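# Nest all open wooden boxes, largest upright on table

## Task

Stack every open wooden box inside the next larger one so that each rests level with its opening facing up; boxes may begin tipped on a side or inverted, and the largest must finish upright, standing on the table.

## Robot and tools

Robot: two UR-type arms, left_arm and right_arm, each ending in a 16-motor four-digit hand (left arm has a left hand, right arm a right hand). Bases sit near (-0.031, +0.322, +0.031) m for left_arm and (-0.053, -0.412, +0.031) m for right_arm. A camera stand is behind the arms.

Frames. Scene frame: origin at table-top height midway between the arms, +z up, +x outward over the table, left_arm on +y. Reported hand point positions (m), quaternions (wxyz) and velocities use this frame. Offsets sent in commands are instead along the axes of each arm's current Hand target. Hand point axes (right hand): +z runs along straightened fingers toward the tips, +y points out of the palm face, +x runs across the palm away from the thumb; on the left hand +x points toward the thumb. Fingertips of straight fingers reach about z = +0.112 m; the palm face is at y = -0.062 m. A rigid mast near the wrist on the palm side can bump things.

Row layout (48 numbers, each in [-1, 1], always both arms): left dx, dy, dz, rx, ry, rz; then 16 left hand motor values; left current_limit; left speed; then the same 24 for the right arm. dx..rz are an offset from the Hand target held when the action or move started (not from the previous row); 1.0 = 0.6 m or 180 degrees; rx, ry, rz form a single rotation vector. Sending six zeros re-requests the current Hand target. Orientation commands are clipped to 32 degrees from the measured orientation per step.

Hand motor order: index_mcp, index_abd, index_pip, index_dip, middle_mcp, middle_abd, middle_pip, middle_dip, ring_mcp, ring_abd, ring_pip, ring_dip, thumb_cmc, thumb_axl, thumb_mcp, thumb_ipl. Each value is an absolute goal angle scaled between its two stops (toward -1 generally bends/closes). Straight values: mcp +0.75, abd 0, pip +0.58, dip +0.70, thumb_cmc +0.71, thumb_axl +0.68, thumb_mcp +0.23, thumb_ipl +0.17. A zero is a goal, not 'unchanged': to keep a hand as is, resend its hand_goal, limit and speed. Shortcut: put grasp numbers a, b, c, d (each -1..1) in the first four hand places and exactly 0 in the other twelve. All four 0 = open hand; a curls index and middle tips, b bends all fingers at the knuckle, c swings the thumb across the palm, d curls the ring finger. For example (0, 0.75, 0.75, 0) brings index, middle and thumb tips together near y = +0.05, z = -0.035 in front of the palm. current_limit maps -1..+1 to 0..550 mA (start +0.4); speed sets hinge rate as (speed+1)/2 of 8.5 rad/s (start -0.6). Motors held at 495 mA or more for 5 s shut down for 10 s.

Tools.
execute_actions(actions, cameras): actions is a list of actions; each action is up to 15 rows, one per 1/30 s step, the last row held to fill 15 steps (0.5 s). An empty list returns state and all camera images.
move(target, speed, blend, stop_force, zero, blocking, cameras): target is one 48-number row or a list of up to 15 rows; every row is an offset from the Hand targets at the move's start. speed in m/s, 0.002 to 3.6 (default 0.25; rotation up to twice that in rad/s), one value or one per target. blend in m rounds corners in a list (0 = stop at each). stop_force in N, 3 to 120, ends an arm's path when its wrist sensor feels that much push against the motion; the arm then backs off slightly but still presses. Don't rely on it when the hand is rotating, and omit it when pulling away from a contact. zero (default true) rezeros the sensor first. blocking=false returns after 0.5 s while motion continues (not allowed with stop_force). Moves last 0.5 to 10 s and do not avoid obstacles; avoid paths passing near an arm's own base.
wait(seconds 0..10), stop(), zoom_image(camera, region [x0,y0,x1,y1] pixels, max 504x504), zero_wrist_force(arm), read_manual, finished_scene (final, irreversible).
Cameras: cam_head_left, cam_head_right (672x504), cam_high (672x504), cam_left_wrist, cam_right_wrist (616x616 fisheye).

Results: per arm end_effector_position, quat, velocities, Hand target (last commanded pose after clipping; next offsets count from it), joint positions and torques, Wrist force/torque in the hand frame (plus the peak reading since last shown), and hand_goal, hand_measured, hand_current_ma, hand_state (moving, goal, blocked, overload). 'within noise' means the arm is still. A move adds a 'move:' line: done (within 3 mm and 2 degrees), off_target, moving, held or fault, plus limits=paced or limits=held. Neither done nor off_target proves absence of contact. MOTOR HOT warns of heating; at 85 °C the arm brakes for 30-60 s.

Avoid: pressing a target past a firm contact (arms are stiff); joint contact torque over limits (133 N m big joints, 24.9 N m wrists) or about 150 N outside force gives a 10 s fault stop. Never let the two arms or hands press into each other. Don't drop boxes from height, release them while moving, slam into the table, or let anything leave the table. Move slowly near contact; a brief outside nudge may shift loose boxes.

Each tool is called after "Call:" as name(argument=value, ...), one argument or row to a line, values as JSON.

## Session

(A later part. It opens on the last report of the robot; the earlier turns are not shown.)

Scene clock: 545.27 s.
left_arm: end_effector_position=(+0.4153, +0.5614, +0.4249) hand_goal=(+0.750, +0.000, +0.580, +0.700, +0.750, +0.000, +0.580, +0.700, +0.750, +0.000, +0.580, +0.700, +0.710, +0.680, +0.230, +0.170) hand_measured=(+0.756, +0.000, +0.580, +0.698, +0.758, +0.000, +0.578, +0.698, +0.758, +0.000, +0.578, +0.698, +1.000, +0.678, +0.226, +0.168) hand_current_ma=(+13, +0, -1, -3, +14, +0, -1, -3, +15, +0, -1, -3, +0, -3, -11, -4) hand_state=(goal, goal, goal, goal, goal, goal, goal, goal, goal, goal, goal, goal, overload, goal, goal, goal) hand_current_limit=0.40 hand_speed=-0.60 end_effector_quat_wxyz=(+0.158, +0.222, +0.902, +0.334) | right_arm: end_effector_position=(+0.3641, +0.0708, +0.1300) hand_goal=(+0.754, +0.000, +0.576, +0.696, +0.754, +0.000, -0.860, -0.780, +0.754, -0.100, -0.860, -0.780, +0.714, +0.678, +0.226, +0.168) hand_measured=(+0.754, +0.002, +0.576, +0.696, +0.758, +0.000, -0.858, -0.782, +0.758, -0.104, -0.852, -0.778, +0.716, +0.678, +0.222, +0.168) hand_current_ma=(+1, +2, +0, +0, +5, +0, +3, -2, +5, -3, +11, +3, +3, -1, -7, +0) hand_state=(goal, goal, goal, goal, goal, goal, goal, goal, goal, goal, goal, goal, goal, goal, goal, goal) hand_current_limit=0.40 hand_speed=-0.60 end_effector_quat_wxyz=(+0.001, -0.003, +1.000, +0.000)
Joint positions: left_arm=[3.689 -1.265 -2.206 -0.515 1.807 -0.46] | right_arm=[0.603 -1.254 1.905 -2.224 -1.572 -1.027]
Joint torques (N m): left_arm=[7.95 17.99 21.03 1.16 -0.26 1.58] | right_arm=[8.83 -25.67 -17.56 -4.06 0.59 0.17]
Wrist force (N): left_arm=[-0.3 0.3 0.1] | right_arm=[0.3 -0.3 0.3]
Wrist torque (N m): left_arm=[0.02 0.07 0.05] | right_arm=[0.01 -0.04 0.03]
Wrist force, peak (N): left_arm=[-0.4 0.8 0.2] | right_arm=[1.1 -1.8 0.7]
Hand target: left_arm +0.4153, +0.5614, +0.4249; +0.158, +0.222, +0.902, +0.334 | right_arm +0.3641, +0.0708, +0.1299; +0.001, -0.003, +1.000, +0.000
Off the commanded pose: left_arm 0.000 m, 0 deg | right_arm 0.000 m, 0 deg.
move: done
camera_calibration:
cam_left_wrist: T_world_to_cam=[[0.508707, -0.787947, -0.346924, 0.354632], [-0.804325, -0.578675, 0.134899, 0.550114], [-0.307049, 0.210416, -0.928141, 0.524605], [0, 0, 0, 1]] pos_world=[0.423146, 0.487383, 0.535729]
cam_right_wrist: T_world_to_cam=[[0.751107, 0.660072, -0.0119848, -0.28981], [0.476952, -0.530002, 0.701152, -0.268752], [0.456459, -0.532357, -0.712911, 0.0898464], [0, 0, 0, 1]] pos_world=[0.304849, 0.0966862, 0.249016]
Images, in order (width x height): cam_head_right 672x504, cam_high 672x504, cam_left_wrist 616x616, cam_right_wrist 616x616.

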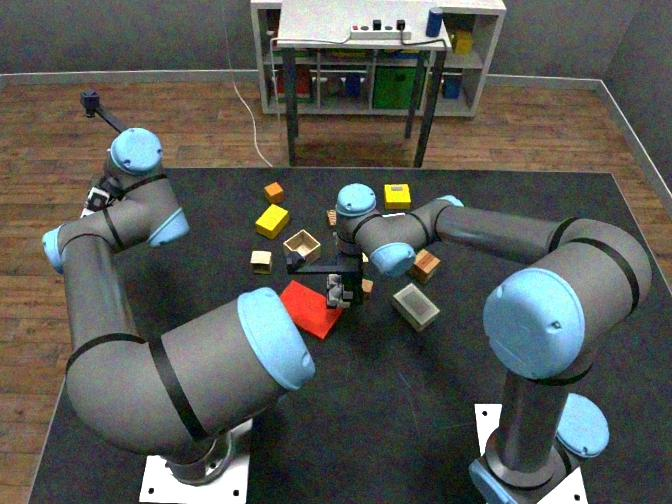

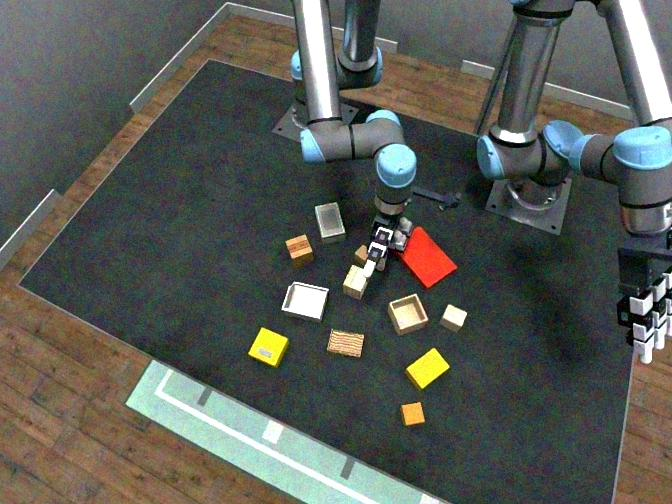

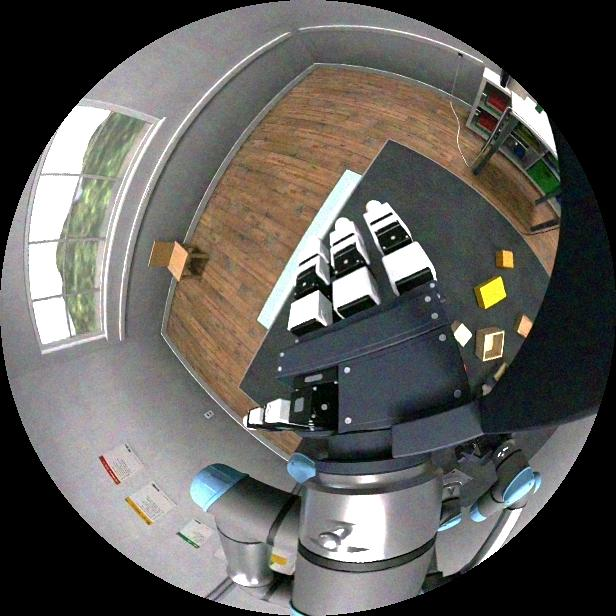

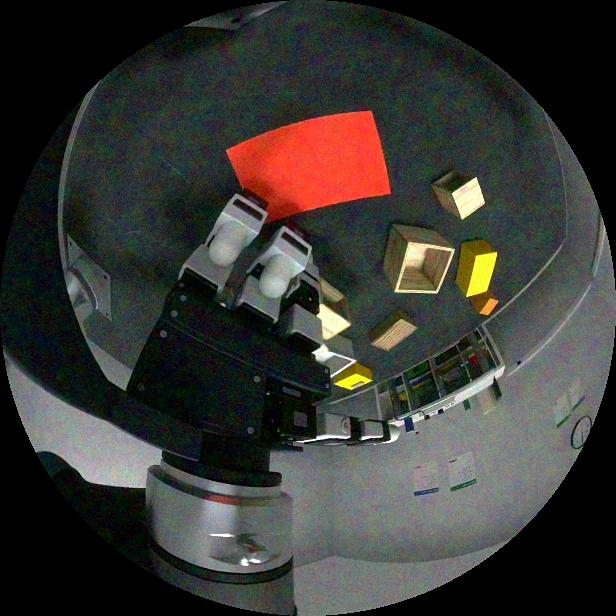

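Call:
move(
  target=[
    [0,0,0,0,0,0, 0,0,0,0,0,0,0,0,0,0,0,0,0,0,0,0,0.4,-0.6, 0,-0.1075,0,0,0,0, 0.754,0.0,0.576,0.696,0.754,0,-0.86,-0.78,0.754,-0.1,-0.86,-0.78,0.714,0.678,0.226,0.168,0.4,-0.6],
    [0,0,0,0,0,0, 0,0,0,0,0,0,0,0,0,0,0,0,0,0,0,0,0.4,-0.6, 0,-0.065,-0.183,0,0,0, 0.754,0.0,0.576,0.696,0.754,0,-0.86,-0.78,0.754,-0.1,-0.86,-0.78,0.714,0.678,0.226,0.168,0.4,-0.6],
    [0,0,0,0,0,0, 0,0,0,0,0,0,0,0,0,0,0,0,0,0,0,0,0.4,-0.6, -0.1925,0.1487,0.0075,0.25,0,0, 0.754,0.12,0.576,0.696,0.754,0,-0.86,-0.78,0.754,-0.09,0.576,0.696,0.714,0.678,0.226,0.168,0.4,-0.6],
  ],
  speed=[0.06,0.2,0.3],
  blend=[0.003,0.03,0],
  cameras=["cam_right_wrist","cam_high","cam_head_right","cam_left_wrist"],
)

Call:
zoom_image(
  camera="cam_right_wrist",
  region=[200, 130, 450, 380],
)

Call:
zoom_image(
  camera="cam_high",
  region=[280, 200, 440, 360],
)

Call:
zoom_image(
  camera="cam_head_right",
  region=[260, 180, 420, 340],
)

Scene clock: 567.00 s.
left_arm: end_effector_position=(+0.4153, +0.5614, +0.4249) hand_goal=(+0.750, +0.000, +0.580, +0.700, +0.750, +0.000, +0.580, +0.700, +0.750, +0.000, +0.580, +0.700, +0.710, +0.680, +0.230, +0.170) hand_measured=(+0.756, +0.000, +0.580, +0.698, +0.758, +0.000, +0.578, +0.698, +0.758, +0.000, +0.578, +0.698, +1.000, +0.678, +0.226, +0.168) hand_current_ma=(+13, +0, -1, -3, +14, +0, -1, -3, +15, +0, -1, -3, +0, -3, -11, -4) hand_state=(goal, goal, goal, goal, goal, goal, goal, goal, goal, goal, goal, goal, overload, goal, goal, goal) hand_current_limit=0.40 hand_speed=-0.60 end_effector_quat_wxyz=(+0.158, +0.222, +0.902, +0.334) | right_arm: end_effector_position=(+0.4791, +0.1607, +0.1257) hand_goal=(+0.754, +0.120, +0.576, +0.696, +0.754, +0.000, -0.860, -0.780, +0.754, -0.090, +0.576, +0.696, +0.714, +0.678, +0.226, +0.168) hand_measured=(+0.748, +0.116, +0.576, +0.696, +0.752, +0.000, -0.858, -0.782, +0.748, -0.094, +0.568, +0.692, +0.708, +0.678, +0.222, +0.168) hand_current_ma=(-8, -4, +0, +0, -3, +0, +3, -2, -9, -3, -12, -4, -8, -1, -7, +0) hand_state=(goal, goal, goal, goal, goal, goal, goal, goal, goal, goal, goal, goal, goal, goal, goal, goal) hand_current_limit=0.40 hand_speed=-0.60 end_effector_quat_wxyz=(+0.002, -0.002, +0.924, -0.383)
Joint positions: left_arm=[3.689 -1.265 -2.206 -0.515 1.807 -0.46] | right_arm=[0.821 -0.559 0.595 -1.004 -2.11 -0.638]
Joint torques (N m): left_arm=[7.22 18.98 19.16 1.51 0.06 1.51] | right_arm=[-9.94 -49.15 -15.85 1.26 -2.58 0.37]
Wrist force (N): left_arm=[-0.3 0.4 0.3] | right_arm=[0.9 1.0 0.0]
Wrist torque (N m): left_arm=[0.01 0.06 0.04] | right_arm=[-0.03 -0.02 0.32]
Wrist force, peak (N): left_arm=[-0.6 0.5 0.3] | right_arm=[0.6 -1.7 2.2]
Hand target: left_arm +0.4153, +0.5614, +0.4249; +0.158, +0.222, +0.902, +0.334 | right_arm +0.4790, +0.1607, +0.1257; +0.002, -0.002, +0.924, -0.383
Off the commanded pose: left_arm 0.000 m, 0 deg | right_arm 0.000 m, 0 deg.
move: done
camera_calibration:
cam_left_wrist: T_world_to_cam=[[0.508707, -0.787947, -0.346924, 0.354632], [-0.804325, -0.578675, 0.134899, 0.550114], [-0.307049, 0.210416, -0.928141, 0.524605], [0, 0, 0, 1]] pos_world=[0.423146, 0.487383, 0.535729]
cam_right_wrist: T_world_to_cam=[[0.753495, 0.458274, -0.471414, -0.346477], [0.472646, 0.120832, 0.872929, -0.397036], [0.457002, -0.880559, -0.125555, 0.0640434], [0, 0, 0, 1]] pos_world=[0.419458, 0.26315, 0.191291]
Images, in order (width x height): cam_head_right 672x504, cam_high 672x504, cam_left_wrist 616x616, cam_right_wrist 616x616.

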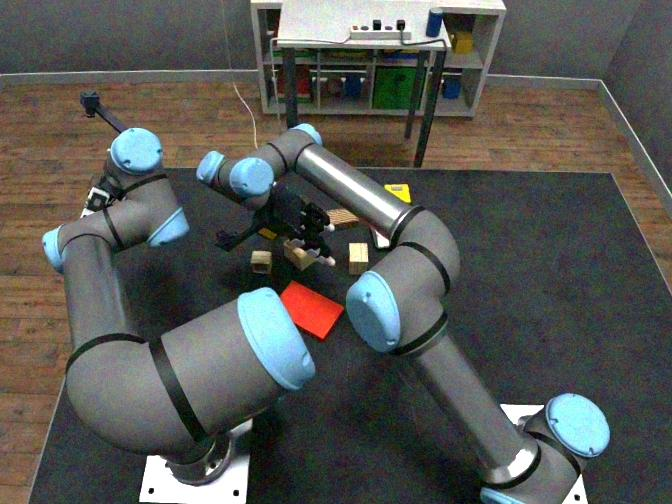

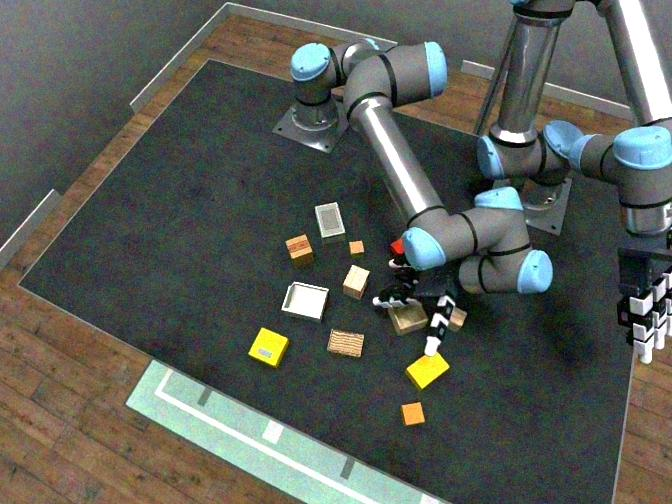

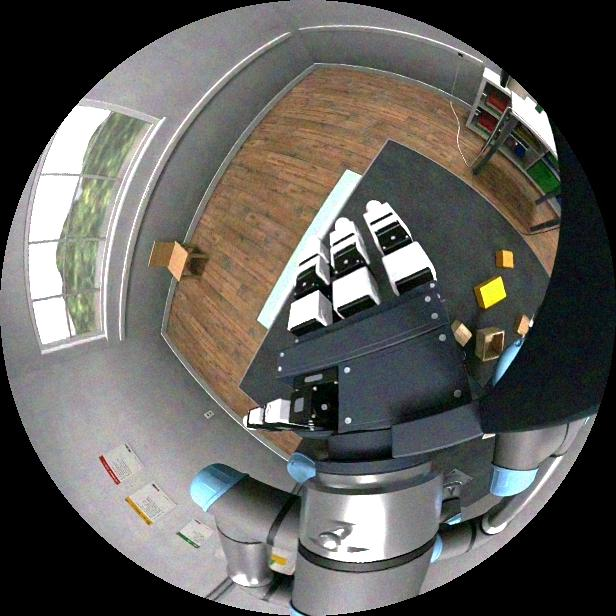

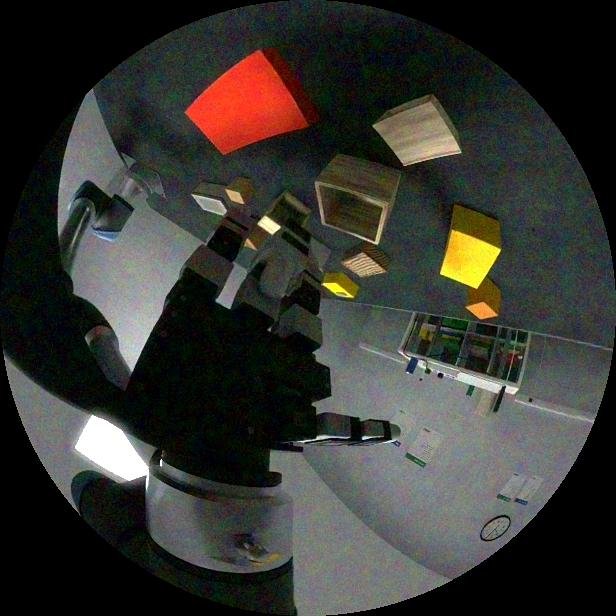

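Scaled by 2.016 from the camera's 616x616 image, which has a finer 880x880 frame.

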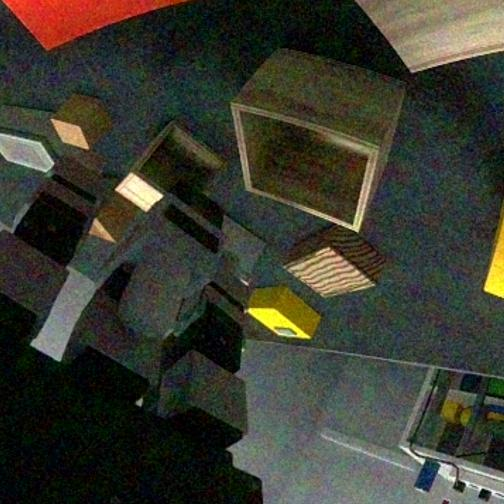

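Scaled by 3.150.

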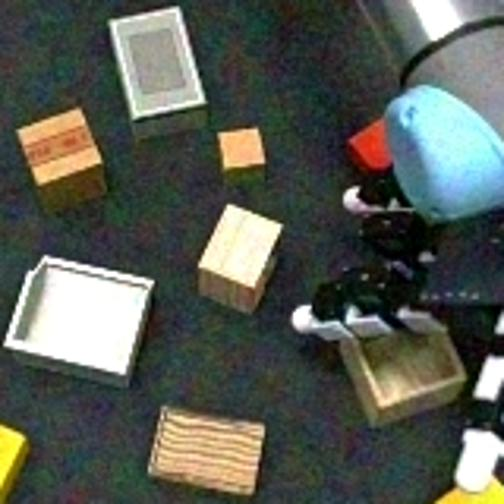

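Scaled by 3.150.

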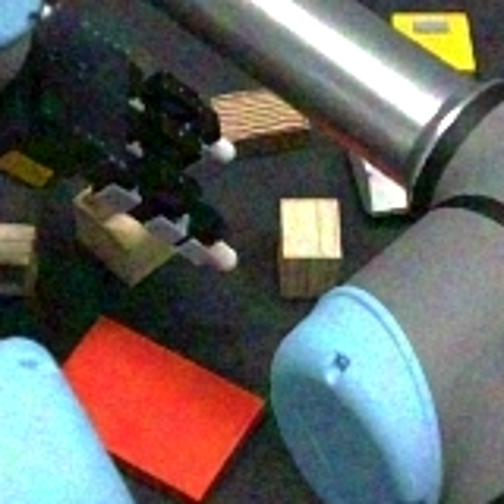

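Call:
move(
  target=[
    [0,0,0,0,0,0, 0,0,0,0,0,0,0,0,0,0,0,0,0,0,0,0,0.4,-0.6, -0.0033,0,0.1644,0,0,0, 0.754,0.12,0.576,0.696,0.754,0,-0.86,-0.78,0.754,-0.09,0.576,0.696,0.714,0.678,0.226,0.168,0.4,-0.6],
    [0,0,0,0,0,0, 0,0,0,0,0,0,0,0,0,0,0,0,0,0,0,0,0.4,-0.6, -0.0033,0,0.1644,0,0,0, 0.754,-0.2,0.576,0.696,0.754,0,-0.86,-0.78,0.754,0.2,0.576,0.696,0.714,0.678,0.226,0.168,0.55,-0.9],
  ],
  speed=0.1,
  cameras=["cam_right_wrist","cam_high","cam_head_right"],
)

Call:
zoom_image(
  camera="cam_right_wrist",
  region=[200, 130, 450, 380],
)

Call:
zoom_image(
  camera="cam_high",
  region=[280, 200, 440, 360],
)

Call:
zoom_image(
  camera="cam_head_right",
  region=[260, 180, 420, 340],
)

Scene clock: 581.33 s.
left_arm: end_effector_position=(+0.4153, +0.5614, +0.4249) hand_goal=(+0.750, +0.000, +0.580, +0.700, +0.750, +0.000, +0.580, +0.700, +0.750, +0.000, +0.580, +0.700, +0.710, +0.680, +0.230, +0.170) hand_measured=(+0.756, +0.000, +0.580, +0.698, +0.758, +0.000, +0.578, +0.698, +0.758, +0.000, +0.578, +0.698, +1.000, +0.678, +0.226, +0.168) hand_current_ma=(+13, +0, -1, -3, +14, +0, -1, -3, +15, +0, -1, -3, +0, -3, -11, -4) hand_state=(goal, goal, goal, goal, goal, goal, goal, goal, goal, goal, goal, goal, overload, goal, goal, goal) hand_current_limit=0.40 hand_speed=-0.60 end_effector_quat_wxyz=(+0.158, +0.222, +0.902, +0.334) | right_arm: end_effector_position=(+0.4816, +0.0910, +0.0560) hand_goal=(+0.754, -0.200, +0.576, +0.696, +0.754, +0.000, -0.860, -0.780, +0.754, +0.200, +0.576, +0.696, +0.714, +0.678, +0.226, +0.168) hand_measured=(+0.748, +0.022, +0.576, +0.696, +0.752, +0.000, -0.858, -0.782, +0.748, +0.000, +0.568, +0.692, +0.708, +0.678, +0.222, +0.168) hand_current_ma=(-8, +425, +0, +0, -3, +0, +3, -2, -10, -426, -11, -4, -8, -1, -7, +0) hand_state=(goal, blocked, goal, goal, goal, goal, goal, goal, goal, blocked, goal, goal, goal, goal, goal, goal) hand_current_limit=0.55 hand_speed=-0.90 end_effector_quat_wxyz=(+0.002, -0.002, +0.924, -0.383)
Joint positions: left_arm=[3.689 -1.265 -2.206 -0.515 1.807 -0.46] | right_arm=[0.755 -0.691 1.035 -1.346 -2.146 -0.703]
Joint torques (N m): left_arm=[7.01 18.18 18.97 1.39 0.22 1.49] | right_arm=[9.13 -45.11 -13.41 -3.06 1.52 1.34]
Wrist force (N): left_arm=[-0.3 0.4 0.3] | right_arm=[0.5 0.8 -0.6]
Wrist torque (N m): left_arm=[0.01 0.07 0.04] | right_arm=[0.01 0.00 0.20]
Wrist force, peak (N): left_arm=[-0.5 0.6 0.1] | right_arm=[0.8 0.9 -1.3]
Hand target: left_arm +0.4153, +0.5614, +0.4249; +0.158, +0.222, +0.902, +0.334 | right_arm +0.4816, +0.0910, +0.0560; +0.002, -0.002, +0.924, -0.383
Off the commanded pose: left_arm 0.000 m, 0 deg | right_arm 0.000 m, 0 deg.
move: done
camera_calibration:
cam_right_wrist: T_world_to_cam=[[0.753495, 0.458274, -0.471414, -0.349352], [0.472646, 0.120832, 0.872929, -0.329], [0.457002, -0.880559, -0.125555, -0.007271], [0, 0, 0, 1]] pos_world=[0.422058, 0.19345, 0.121591]
Images, in order (width x height): cam_head_right 672x504, cam_high 672x504, cam_right_wrist 616x616.

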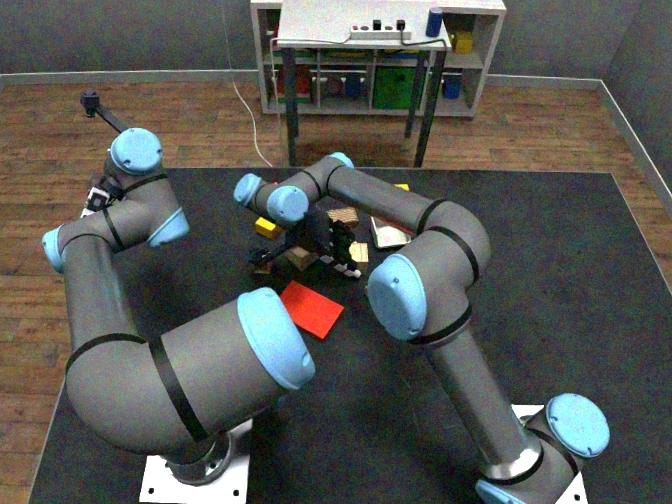

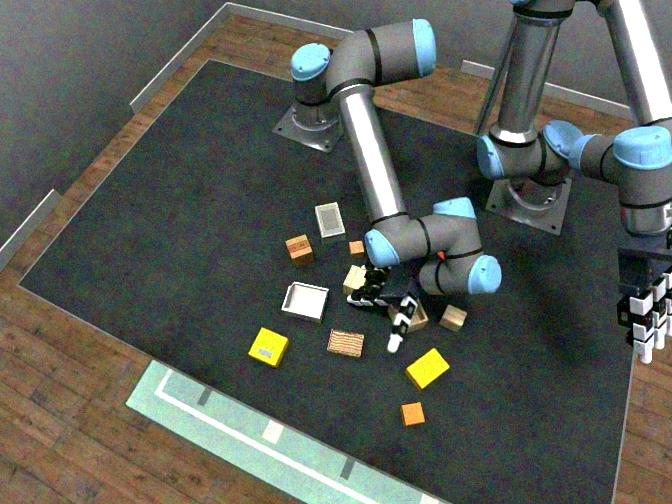

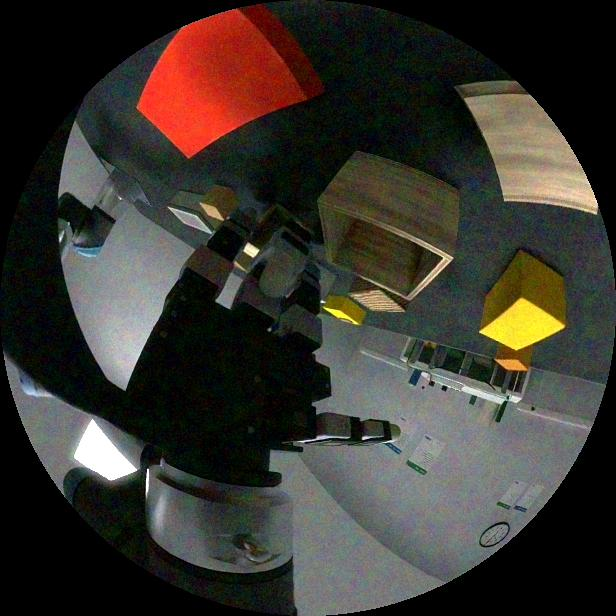

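Scaled by 2.016 from the camera's 616x616 image, which has a finer 880x880 frame.

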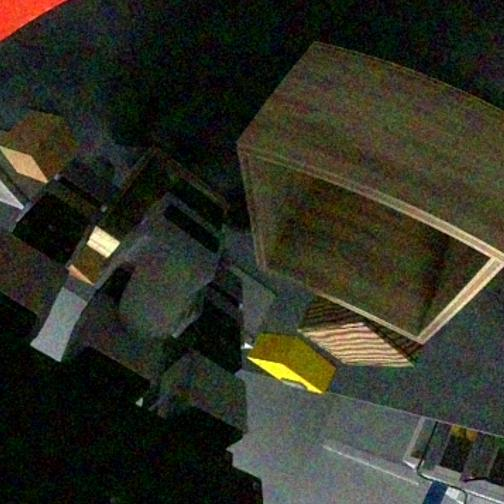

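Scaled by 3.150.

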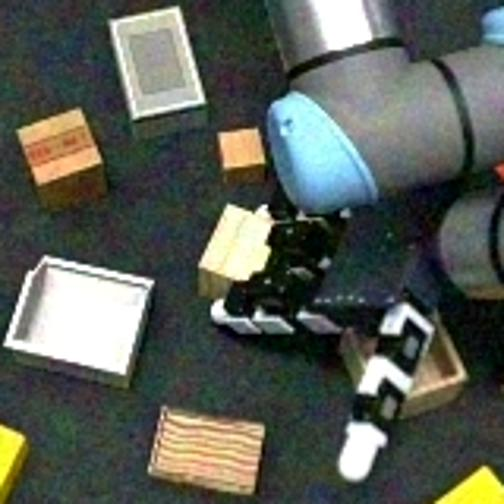

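Scaled by 3.150.

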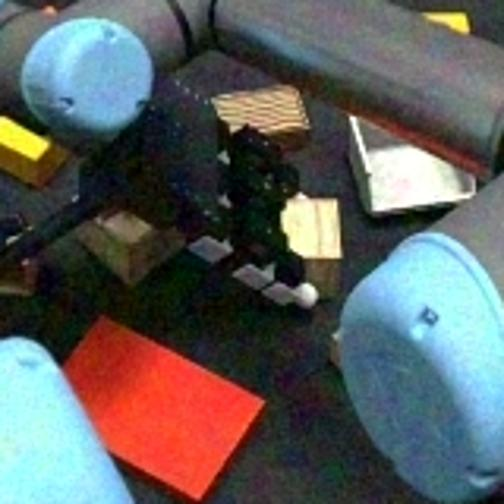

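Call:
move(
  target=[
    [0,0,0,0,0,0, 0,0,0,0,0,0,0,0,0,0,0,0,0,0,0,0,0.4,-0.6, 0,-0.0884,-0.0884,0,0,0, 0.754,-0.2,0.576,0.696,0.754,0,-0.86,-0.78,0.754,0.2,0.576,0.696,0.714,0.678,0.226,0.168,0.55,-0.9],
    [0,0,0,0,0,0, 0,0,0,0,0,0,0,0,0,0,0,0,0,0,0,0,0.4,-0.6, -0.0015,-0.4253,-0.0329,-0.5,0,0, 0.754,-0.2,0.576,0.696,0.754,0,-0.86,-0.78,0.754,0.2,0.576,0.696,0.714,0.678,0.226,0.168,0.55,-0.9],
  ],
  speed=[0.12,0.3],
  blend=[0.02,0],
  cameras=["cam_right_wrist","cam_high","cam_head_right"],
)

Call:
zoom_image(
  camera="cam_right_wrist",
  region=[180, 130, 430, 380],
)

Call:
zoom_image(
  camera="cam_high",
  region=[280, 200, 440, 360],
)

Call:
zoom_image(
  camera="cam_head_right",
  region=[260, 180, 420, 340],
)

Scene clock: 636.80 s.
left_arm: end_effector_position=(+0.4153, +0.5614, +0.4249) hand_goal=(+0.750, +0.000, +0.580, +0.700, +0.750, +0.000, +0.580, +0.700, +0.750, +0.000, +0.580, +0.700, +0.710, +0.680, +0.230, +0.170) hand_measured=(+0.756, +0.000, +0.580, +0.698, +0.758, +0.000, +0.578, +0.698, +0.758, +0.000, +0.578, +0.698, +1.000, +0.678, +0.226, +0.168) hand_current_ma=(+13, +0, -1, -3, +14, +0, -1, -3, +15, +0, -1, -3, +0, -3, -11, -4) hand_state=(goal, goal, goal, goal, goal, goal, goal, goal, goal, goal, goal, goal, overload, goal, goal, goal) hand_current_limit=0.40 hand_speed=-0.60 end_effector_quat_wxyz=(+0.158, +0.222, +0.902, +0.334) | right_arm: end_effector_position=(+0.4830, -0.0755, +0.2502) hand_goal=(+0.754, -0.200, +0.576, +0.696, +0.754, +0.000, -0.860, -0.780, +0.754, +0.200, +0.576, +0.696, +0.714, +0.678, +0.226, +0.168) hand_measured=(+0.760, +0.020, +0.578, +0.696, +0.758, +0.000, -0.858, -0.782, +0.762, +0.000, +0.576, +0.694, +0.718, +0.678, +0.222, +0.168) hand_current_ma=(+12, +426, +1, +0, +4, +0, +3, -2, +13, -426, +0, -2, +7, -1, -7, +0) hand_state=(goal, blocked, goal, goal, goal, goal, goal, goal, goal, blocked, goal, goal, goal, goal, goal, goal) hand_current_limit=0.55 hand_speed=-0.90 end_effector_quat_wxyz=(+0.000, -0.003, +0.924, +0.383)
Joint positions: left_arm=[3.689 -1.265 -2.206 -0.515 1.807 -0.46] | right_arm=[0.017 -1.318 2.002 -2.214 -0.786 -1.632]
Joint torques (N m): left_arm=[6.32 18.73 17.8 1.38 0.42 1.51] | right_arm=[-3.02 -37.11 -21.17 -4.27 3.65 -0.5]
Wrist force (N): left_arm=[-0.5 0.3 -0.1] | right_arm=[0.3 -2.9 -0.5]
Wrist torque (N m): left_arm=[0.04 0.08 0.02] | right_arm=[0.07 0.10 -0.18]
Wrist force, peak (N): left_arm=[-0.3 0.6 0.4] | right_arm=[0.4 -3.4 -0.7]
Hand target: left_arm +0.4153, +0.5614, +0.4249; +0.158, +0.222, +0.902, +0.334 | right_arm +0.4830, -0.0755, +0.2503; +0.000, -0.003, +0.924, +0.383
Off the commanded pose: left_arm 0.000 m, 0 deg | right_arm 0.000 m, 0 deg.
move: done
camera_calibration:
cam_right_wrist: T_world_to_cam=[[0.751111, 0.477902, 0.455458, -0.411776], [0.480403, -0.868876, 0.119445, -0.369014], [0.45282, 0.129087, -0.882208, 0.137404], [0, 0, 0, 1]] pos_world=[0.424346, -0.141576, 0.352843]
Images, in order (width x height): cam_head_right 672x504, cam_high 672x504, cam_right_wrist 616x616.

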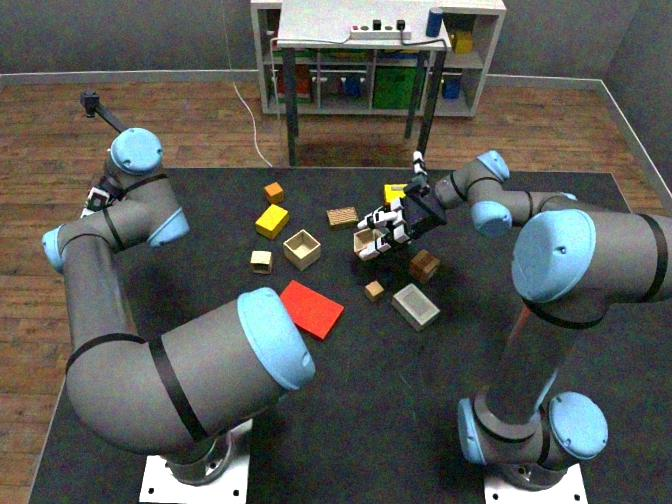

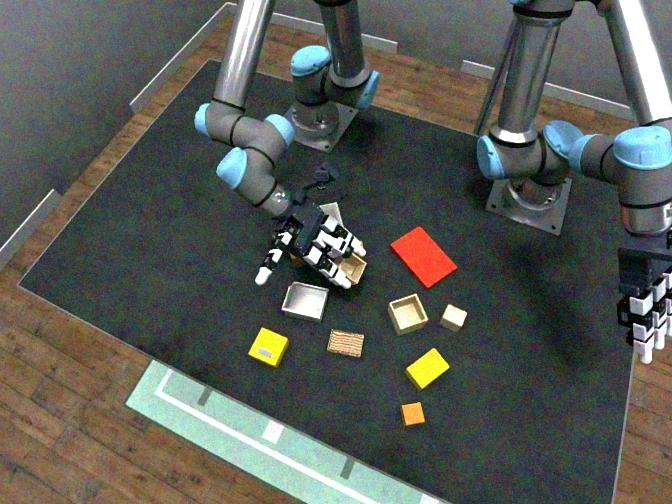

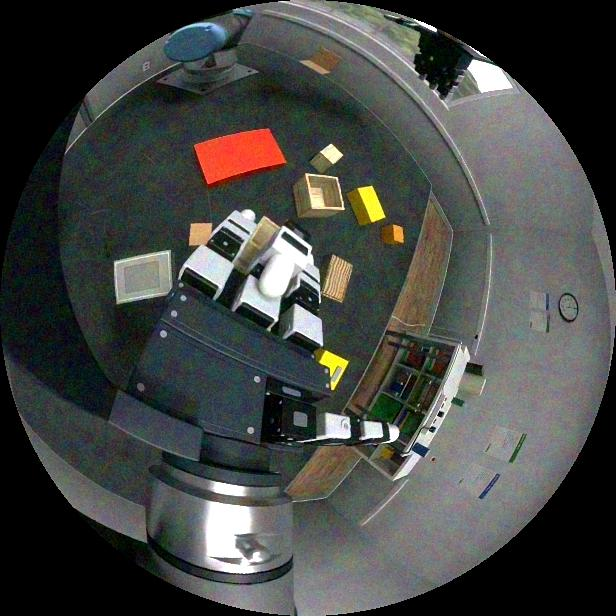

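Scaled by 2.016 from the camera's 616x616 image, which has a finer 880x880 frame.

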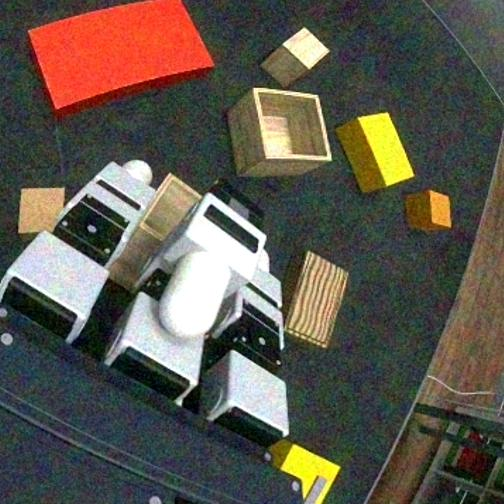

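Scaled by 3.150.

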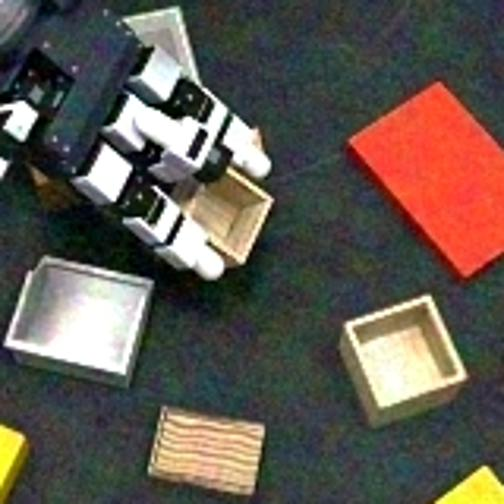

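Scaled by 3.150.

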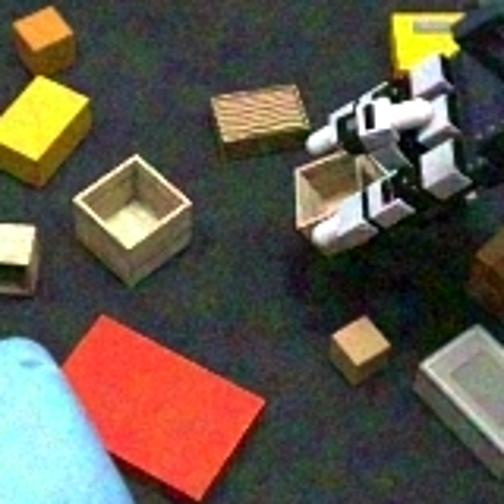

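Call:
move(
  target=[0,0,0,0,0,0, 0,0,0,0,0,0,0,0,0,0,0,0,0,0,0,0,0.4,-0.6, 0,-0.1185,0.1185,0,0,0, 0.754,-0.2,0.576,0.696,0.754,0,-0.86,-0.78,0.754,0.2,0.576,0.696,0.714,0.678,0.226,0.168,0.55,-0.9],
  speed=0.05,
  stop_force=4,
  cameras=["cam_right_wrist","cam_high","cam_head_right"],
)

Call:
zoom_image(
  camera="cam_high",
  region=[280, 200, 440, 360],
)

Call:
zoom_image(
  camera="cam_head_right",
  region=[320, 180, 420, 280],
)

Scene clock: 644.03 s.
left_arm: end_effector_position=(+0.4153, +0.5614, +0.4249) hand_goal=(+0.750, +0.000, +0.580, +0.700, +0.750, +0.000, +0.580, +0.700, +0.750, +0.000, +0.580, +0.700, +0.710, +0.680, +0.230, +0.170) hand_measured=(+0.756, +0.000, +0.580, +0.698, +0.758, +0.000, +0.578, +0.698, +0.758, +0.000, +0.578, +0.698, +1.000, +0.678, +0.226, +0.168) hand_current_ma=(+13, +0, -1, -3, +14, +0, -1, -3, +15, +0, -1, -3, +0, -3, -11, -4) hand_state=(goal, goal, goal, goal, goal, goal, goal, goal, goal, goal, goal, goal, overload, goal, goal, goal) hand_current_limit=0.40 hand_speed=-0.60 end_effector_quat_wxyz=(+0.158, +0.222, +0.902, +0.334) | right_arm: end_effector_position=(+0.4831, -0.0755, +0.1881) hand_goal=(+0.754, -0.200, +0.576, +0.696, +0.754, +0.000, -0.860, -0.780, +0.754, +0.200, +0.576, +0.696, +0.714, +0.678, +0.226, +0.168) hand_measured=(+0.760, +0.020, +0.576, +0.696, +0.758, +0.000, -0.858, -0.782, +0.760, +0.000, +0.576, +0.694, +0.720, +0.678, +0.222, +0.168) hand_current_ma=(+8, +426, +0, +0, +5, +0, +3, -2, +11, -426, +0, -1, +8, -1, -7, +0) hand_state=(goal, blocked, goal, goal, goal, goal, goal, goal, goal, blocked, goal, goal, goal, goal, goal, goal) hand_current_limit=0.55 hand_speed=-0.90 end_effector_quat_wxyz=(+0.000, -0.003, +0.924, +0.383)
Joint positions: left_arm=[3.689 -1.265 -2.206 -0.515 1.807 -0.46] | right_arm=[0.016 -1.204 2.057 -2.383 -0.786 -1.632]
Joint torques (N m): left_arm=[5.6 17.83 16.18 1.41 0.76 1.3] | right_arm=[2.38 -23.73 -16.92 -4.16 -0.18 -0.86]
Wrist force (N): left_arm=[-0.1 0.4 0.0] | right_arm=[0.3 -2.9 -0.4]
Wrist torque (N m): left_arm=[0.04 0.03 0.06] | right_arm=[0.05 0.11 -0.19]
Wrist force, peak (N): left_arm=[-0.7 0.4 0.2] | right_arm=[0.2 -2.4 -2.9]
Hand target: left_arm +0.4153, +0.5614, +0.4249; +0.158, +0.222, +0.902, +0.334 | right_arm +0.4831, -0.0755, +0.1881; +0.000, -0.003, +0.924, +0.383 (not the last commanded pose)
Off the commanded pose: left_arm 0.000 m, 0 deg | right_arm 0.038 m, 0 deg.
move: contact (right_arm)
camera_calibration:
cam_right_wrist: T_world_to_cam=[[0.751, 0.477851, 0.455693, -0.383596], [0.480479, -0.86886, 0.119259, -0.361621], [0.452921, 0.129388, -0.882112, 0.0825464], [0, 0, 0, 1]] pos_world=[0.424445, -0.141576, 0.290744]
Images, in order (width x height): cam_head_right 672x504, cam_high 672x504, cam_right_wrist 616x616.

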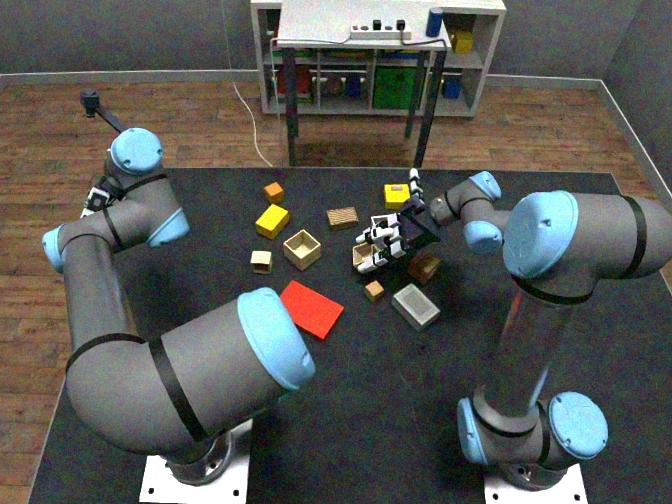

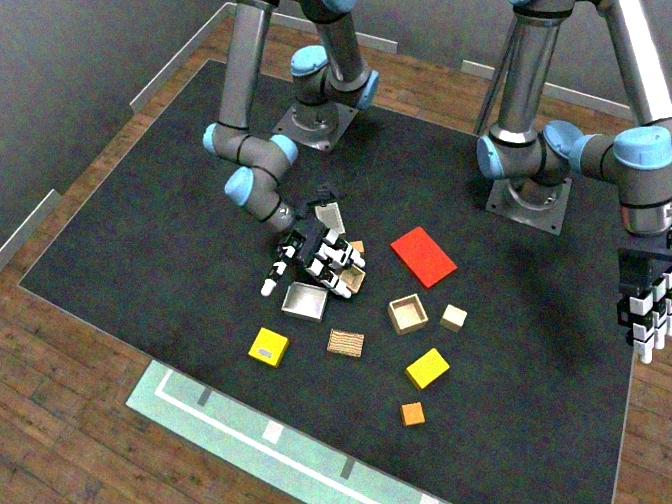

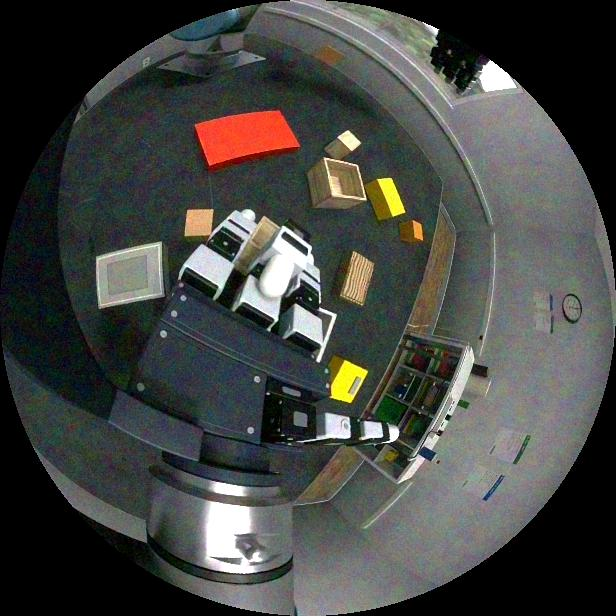

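Scaled by 3.150.

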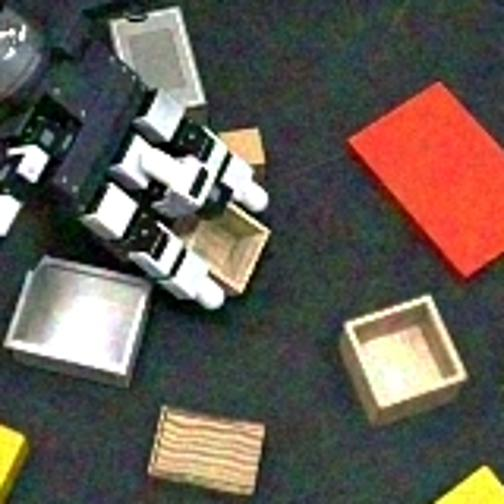

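Scaled by 5.040.

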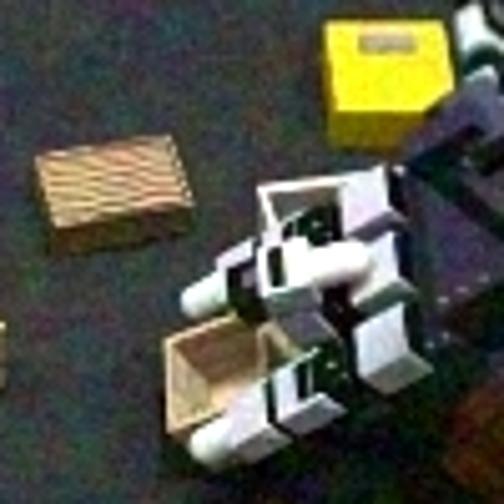

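Call:
move(
  target=[0,0,0,0,0,0, 0,0,0,0,0,0,0,0,0,0,0,0,0,0,0,0,0.4,-0.6, 0,-0.045,0.045,0,0,0, 0.754,-0.2,0.576,0.696,0.754,0,-0.86,-0.78,0.754,0.2,0.576,0.696,0.714,0.678,0.226,0.168,0.55,-0.9],
  speed=0.03,
  stop_force=4,
  cameras=["cam_right_wrist","cam_high","cam_head_right"],
)

Call:
zoom_image(
  camera="cam_high",
  region=[280, 200, 440, 360],
)

Call:
zoom_image(
  camera="cam_head_right",
  region=[320, 180, 420, 280],
)

Scene clock: 664.77 s.
left_arm: end_effector_position=(+0.4153, +0.5614, +0.4249) hand_goal=(+0.750, +0.000, +0.580, +0.700, +0.750, +0.000, +0.580, +0.700, +0.750, +0.000, +0.580, +0.700, +0.710, +0.680, +0.230, +0.170) hand_measured=(+0.756, +0.000, +0.580, +0.698, +0.758, +0.000, +0.578, +0.698, +0.758, +0.000, +0.578, +0.698, +1.000, +0.678, +0.226, +0.168) hand_current_ma=(+13, +0, -1, -3, +14, +0, -1, -3, +15, +0, -1, -3, +0, -3, -11, -4) hand_state=(goal, goal, goal, goal, goal, goal, goal, goal, goal, goal, goal, goal, overload, goal, goal, goal) hand_current_limit=0.40 hand_speed=-0.60 end_effector_quat_wxyz=(+0.158, +0.222, +0.902, +0.334) | right_arm: end_effector_position=(+0.4831, -0.0755, +0.1865) hand_goal=(+0.754, -0.200, +0.576, +0.696, +0.754, +0.000, -0.860, -0.780, +0.754, +0.200, +0.576, +0.696, +0.714, +0.678, +0.226, +0.168) hand_measured=(+0.758, +0.020, +0.576, +0.696, +0.758, +0.000, -0.858, -0.782, +0.760, +0.000, +0.576, +0.694, +0.720, +0.678, +0.222, +0.168) hand_current_ma=(+7, +426, +0, +0, +5, +0, +3, -2, +11, -426, +0, -1, +9, -1, -7, +0) hand_state=(goal, blocked, goal, goal, goal, goal, goal, goal, goal, blocked, goal, goal, goal, goal, goal, goal) hand_current_limit=0.55 hand_speed=-0.90 end_effector_quat_wxyz=(+0.000, -0.003, +0.924, +0.383)
Joint positions: left_arm=[3.689 -1.265 -2.206 -0.515 1.807 -0.46] | right_arm=[0.016 -1.201 2.058 -2.387 -0.786 -1.632]
Joint torques (N m): left_arm=[4.53 18.33 16.22 1.37 0.64 1.32] | right_arm=[1.43 -23.29 -22.84 -4.15 -0.29 0.21]
Wrist force (N): left_arm=[-0.3 0.5 0.4] | right_arm=[0.4 -3.0 -0.3]
Wrist torque (N m): left_arm=[0.03 0.06 0.04] | right_arm=[0.03 0.09 -0.17]
Wrist force, peak (N): left_arm=[-0.2 0.7 0.2] | right_arm=[-1.3 0.1 -4.6]
Hand target: left_arm +0.4153, +0.5614, +0.4249; +0.158, +0.222, +0.902, +0.334 | right_arm +0.4831, -0.0755, +0.1865; +0.000, -0.003, +0.924, +0.383 (not the last commanded pose)
Off the commanded pose: left_arm 0.000 m, 0 deg | right_arm 0.037 m, 0 deg.
move: contact (right_arm)
camera_calibration:
cam_right_wrist: T_world_to_cam=[[0.751, 0.477851, 0.455693, -0.382897], [0.480479, -0.86886, 0.119259, -0.361466], [0.452921, 0.129388, -0.882112, 0.0810015], [0, 0, 0, 1]] pos_world=[0.424545, -0.141576, 0.289044]
Images, in order (width x height): cam_head_right 672x504, cam_high 672x504, cam_right_wrist 616x616.

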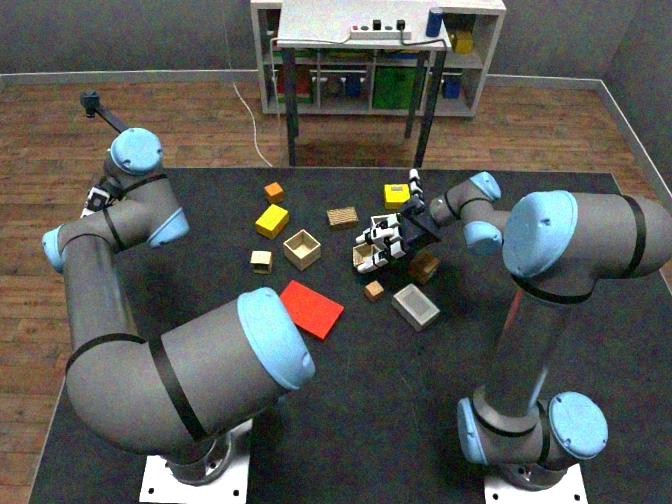

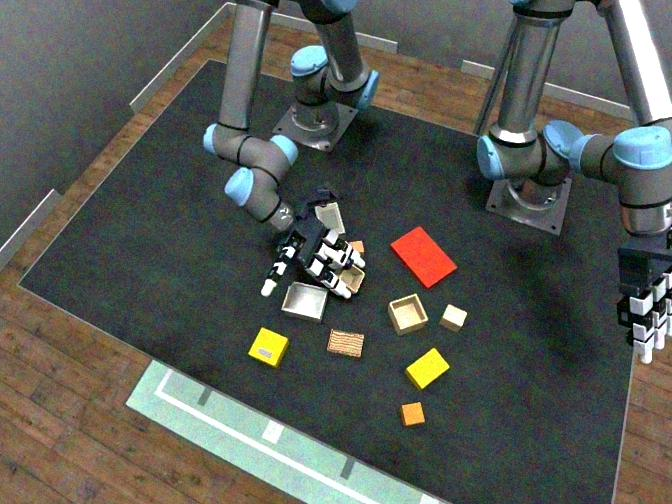

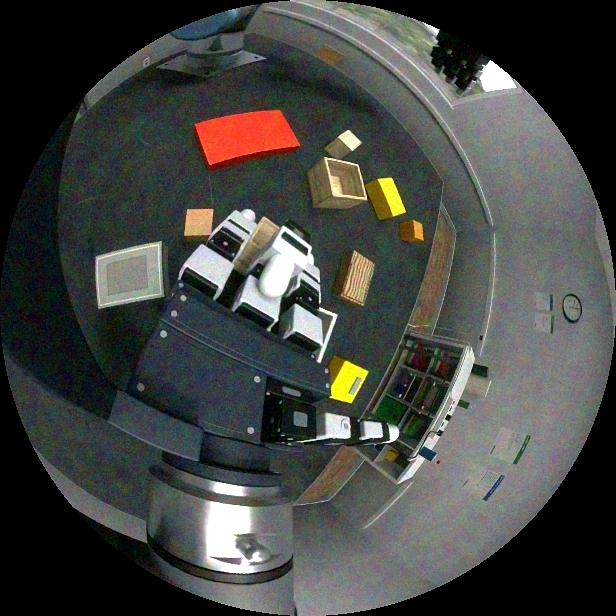

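Scaled by 3.150.

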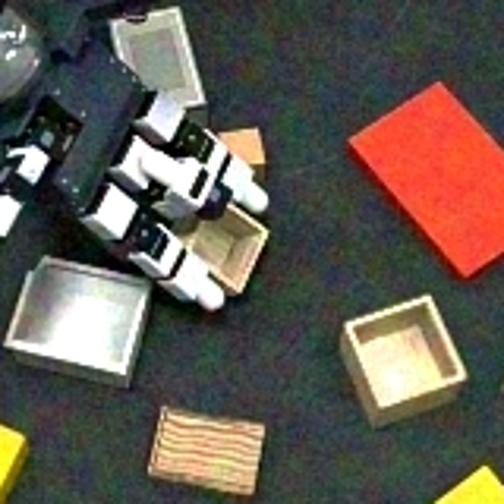

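Scaled by 5.040.

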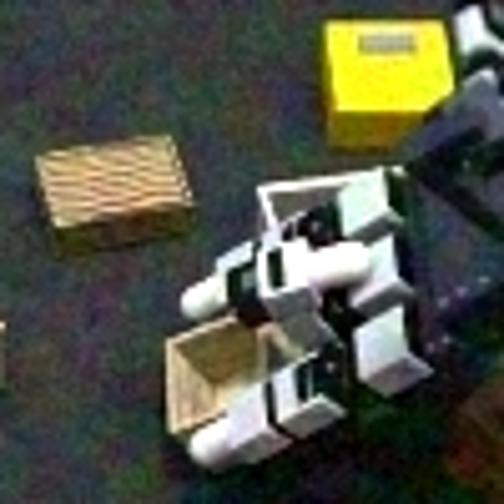

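Call:
zoom_image(
  camera="cam_right_wrist",
  region=[220, 190, 320, 290],
)

Call:
zoom_image(
  camera="cam_high",
  region=[320, 240, 385, 305],
)

Call:
zoom_image(
  camera="cam_head_right",
  region=[340, 220, 400, 280],
)

Scaled by 5.040 from the camera's 616x616 image, which has a finer 880x880 frame.

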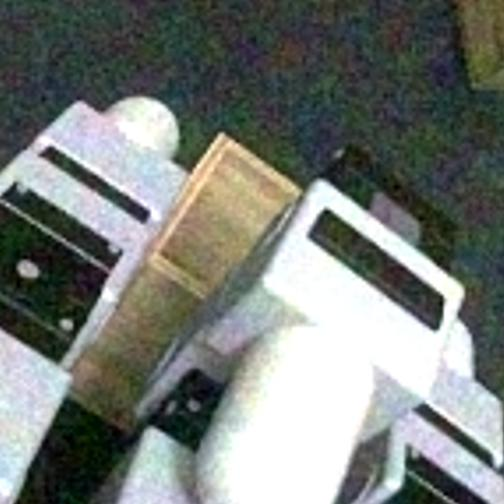

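Scaled by 7.754.

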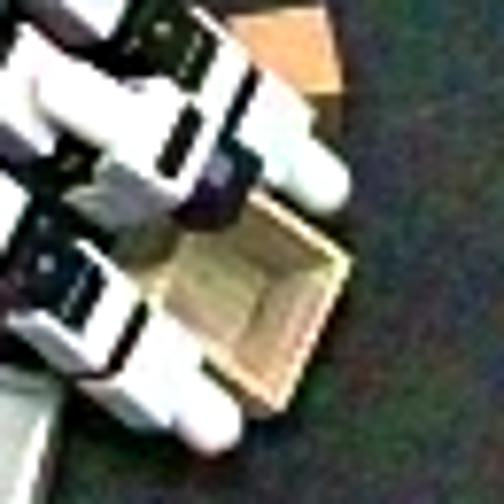

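Scaled by 8.400.

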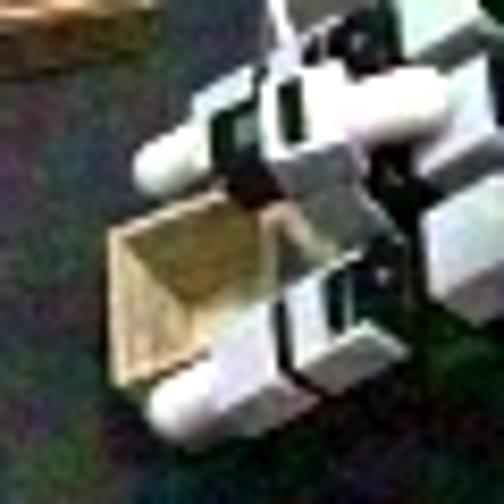

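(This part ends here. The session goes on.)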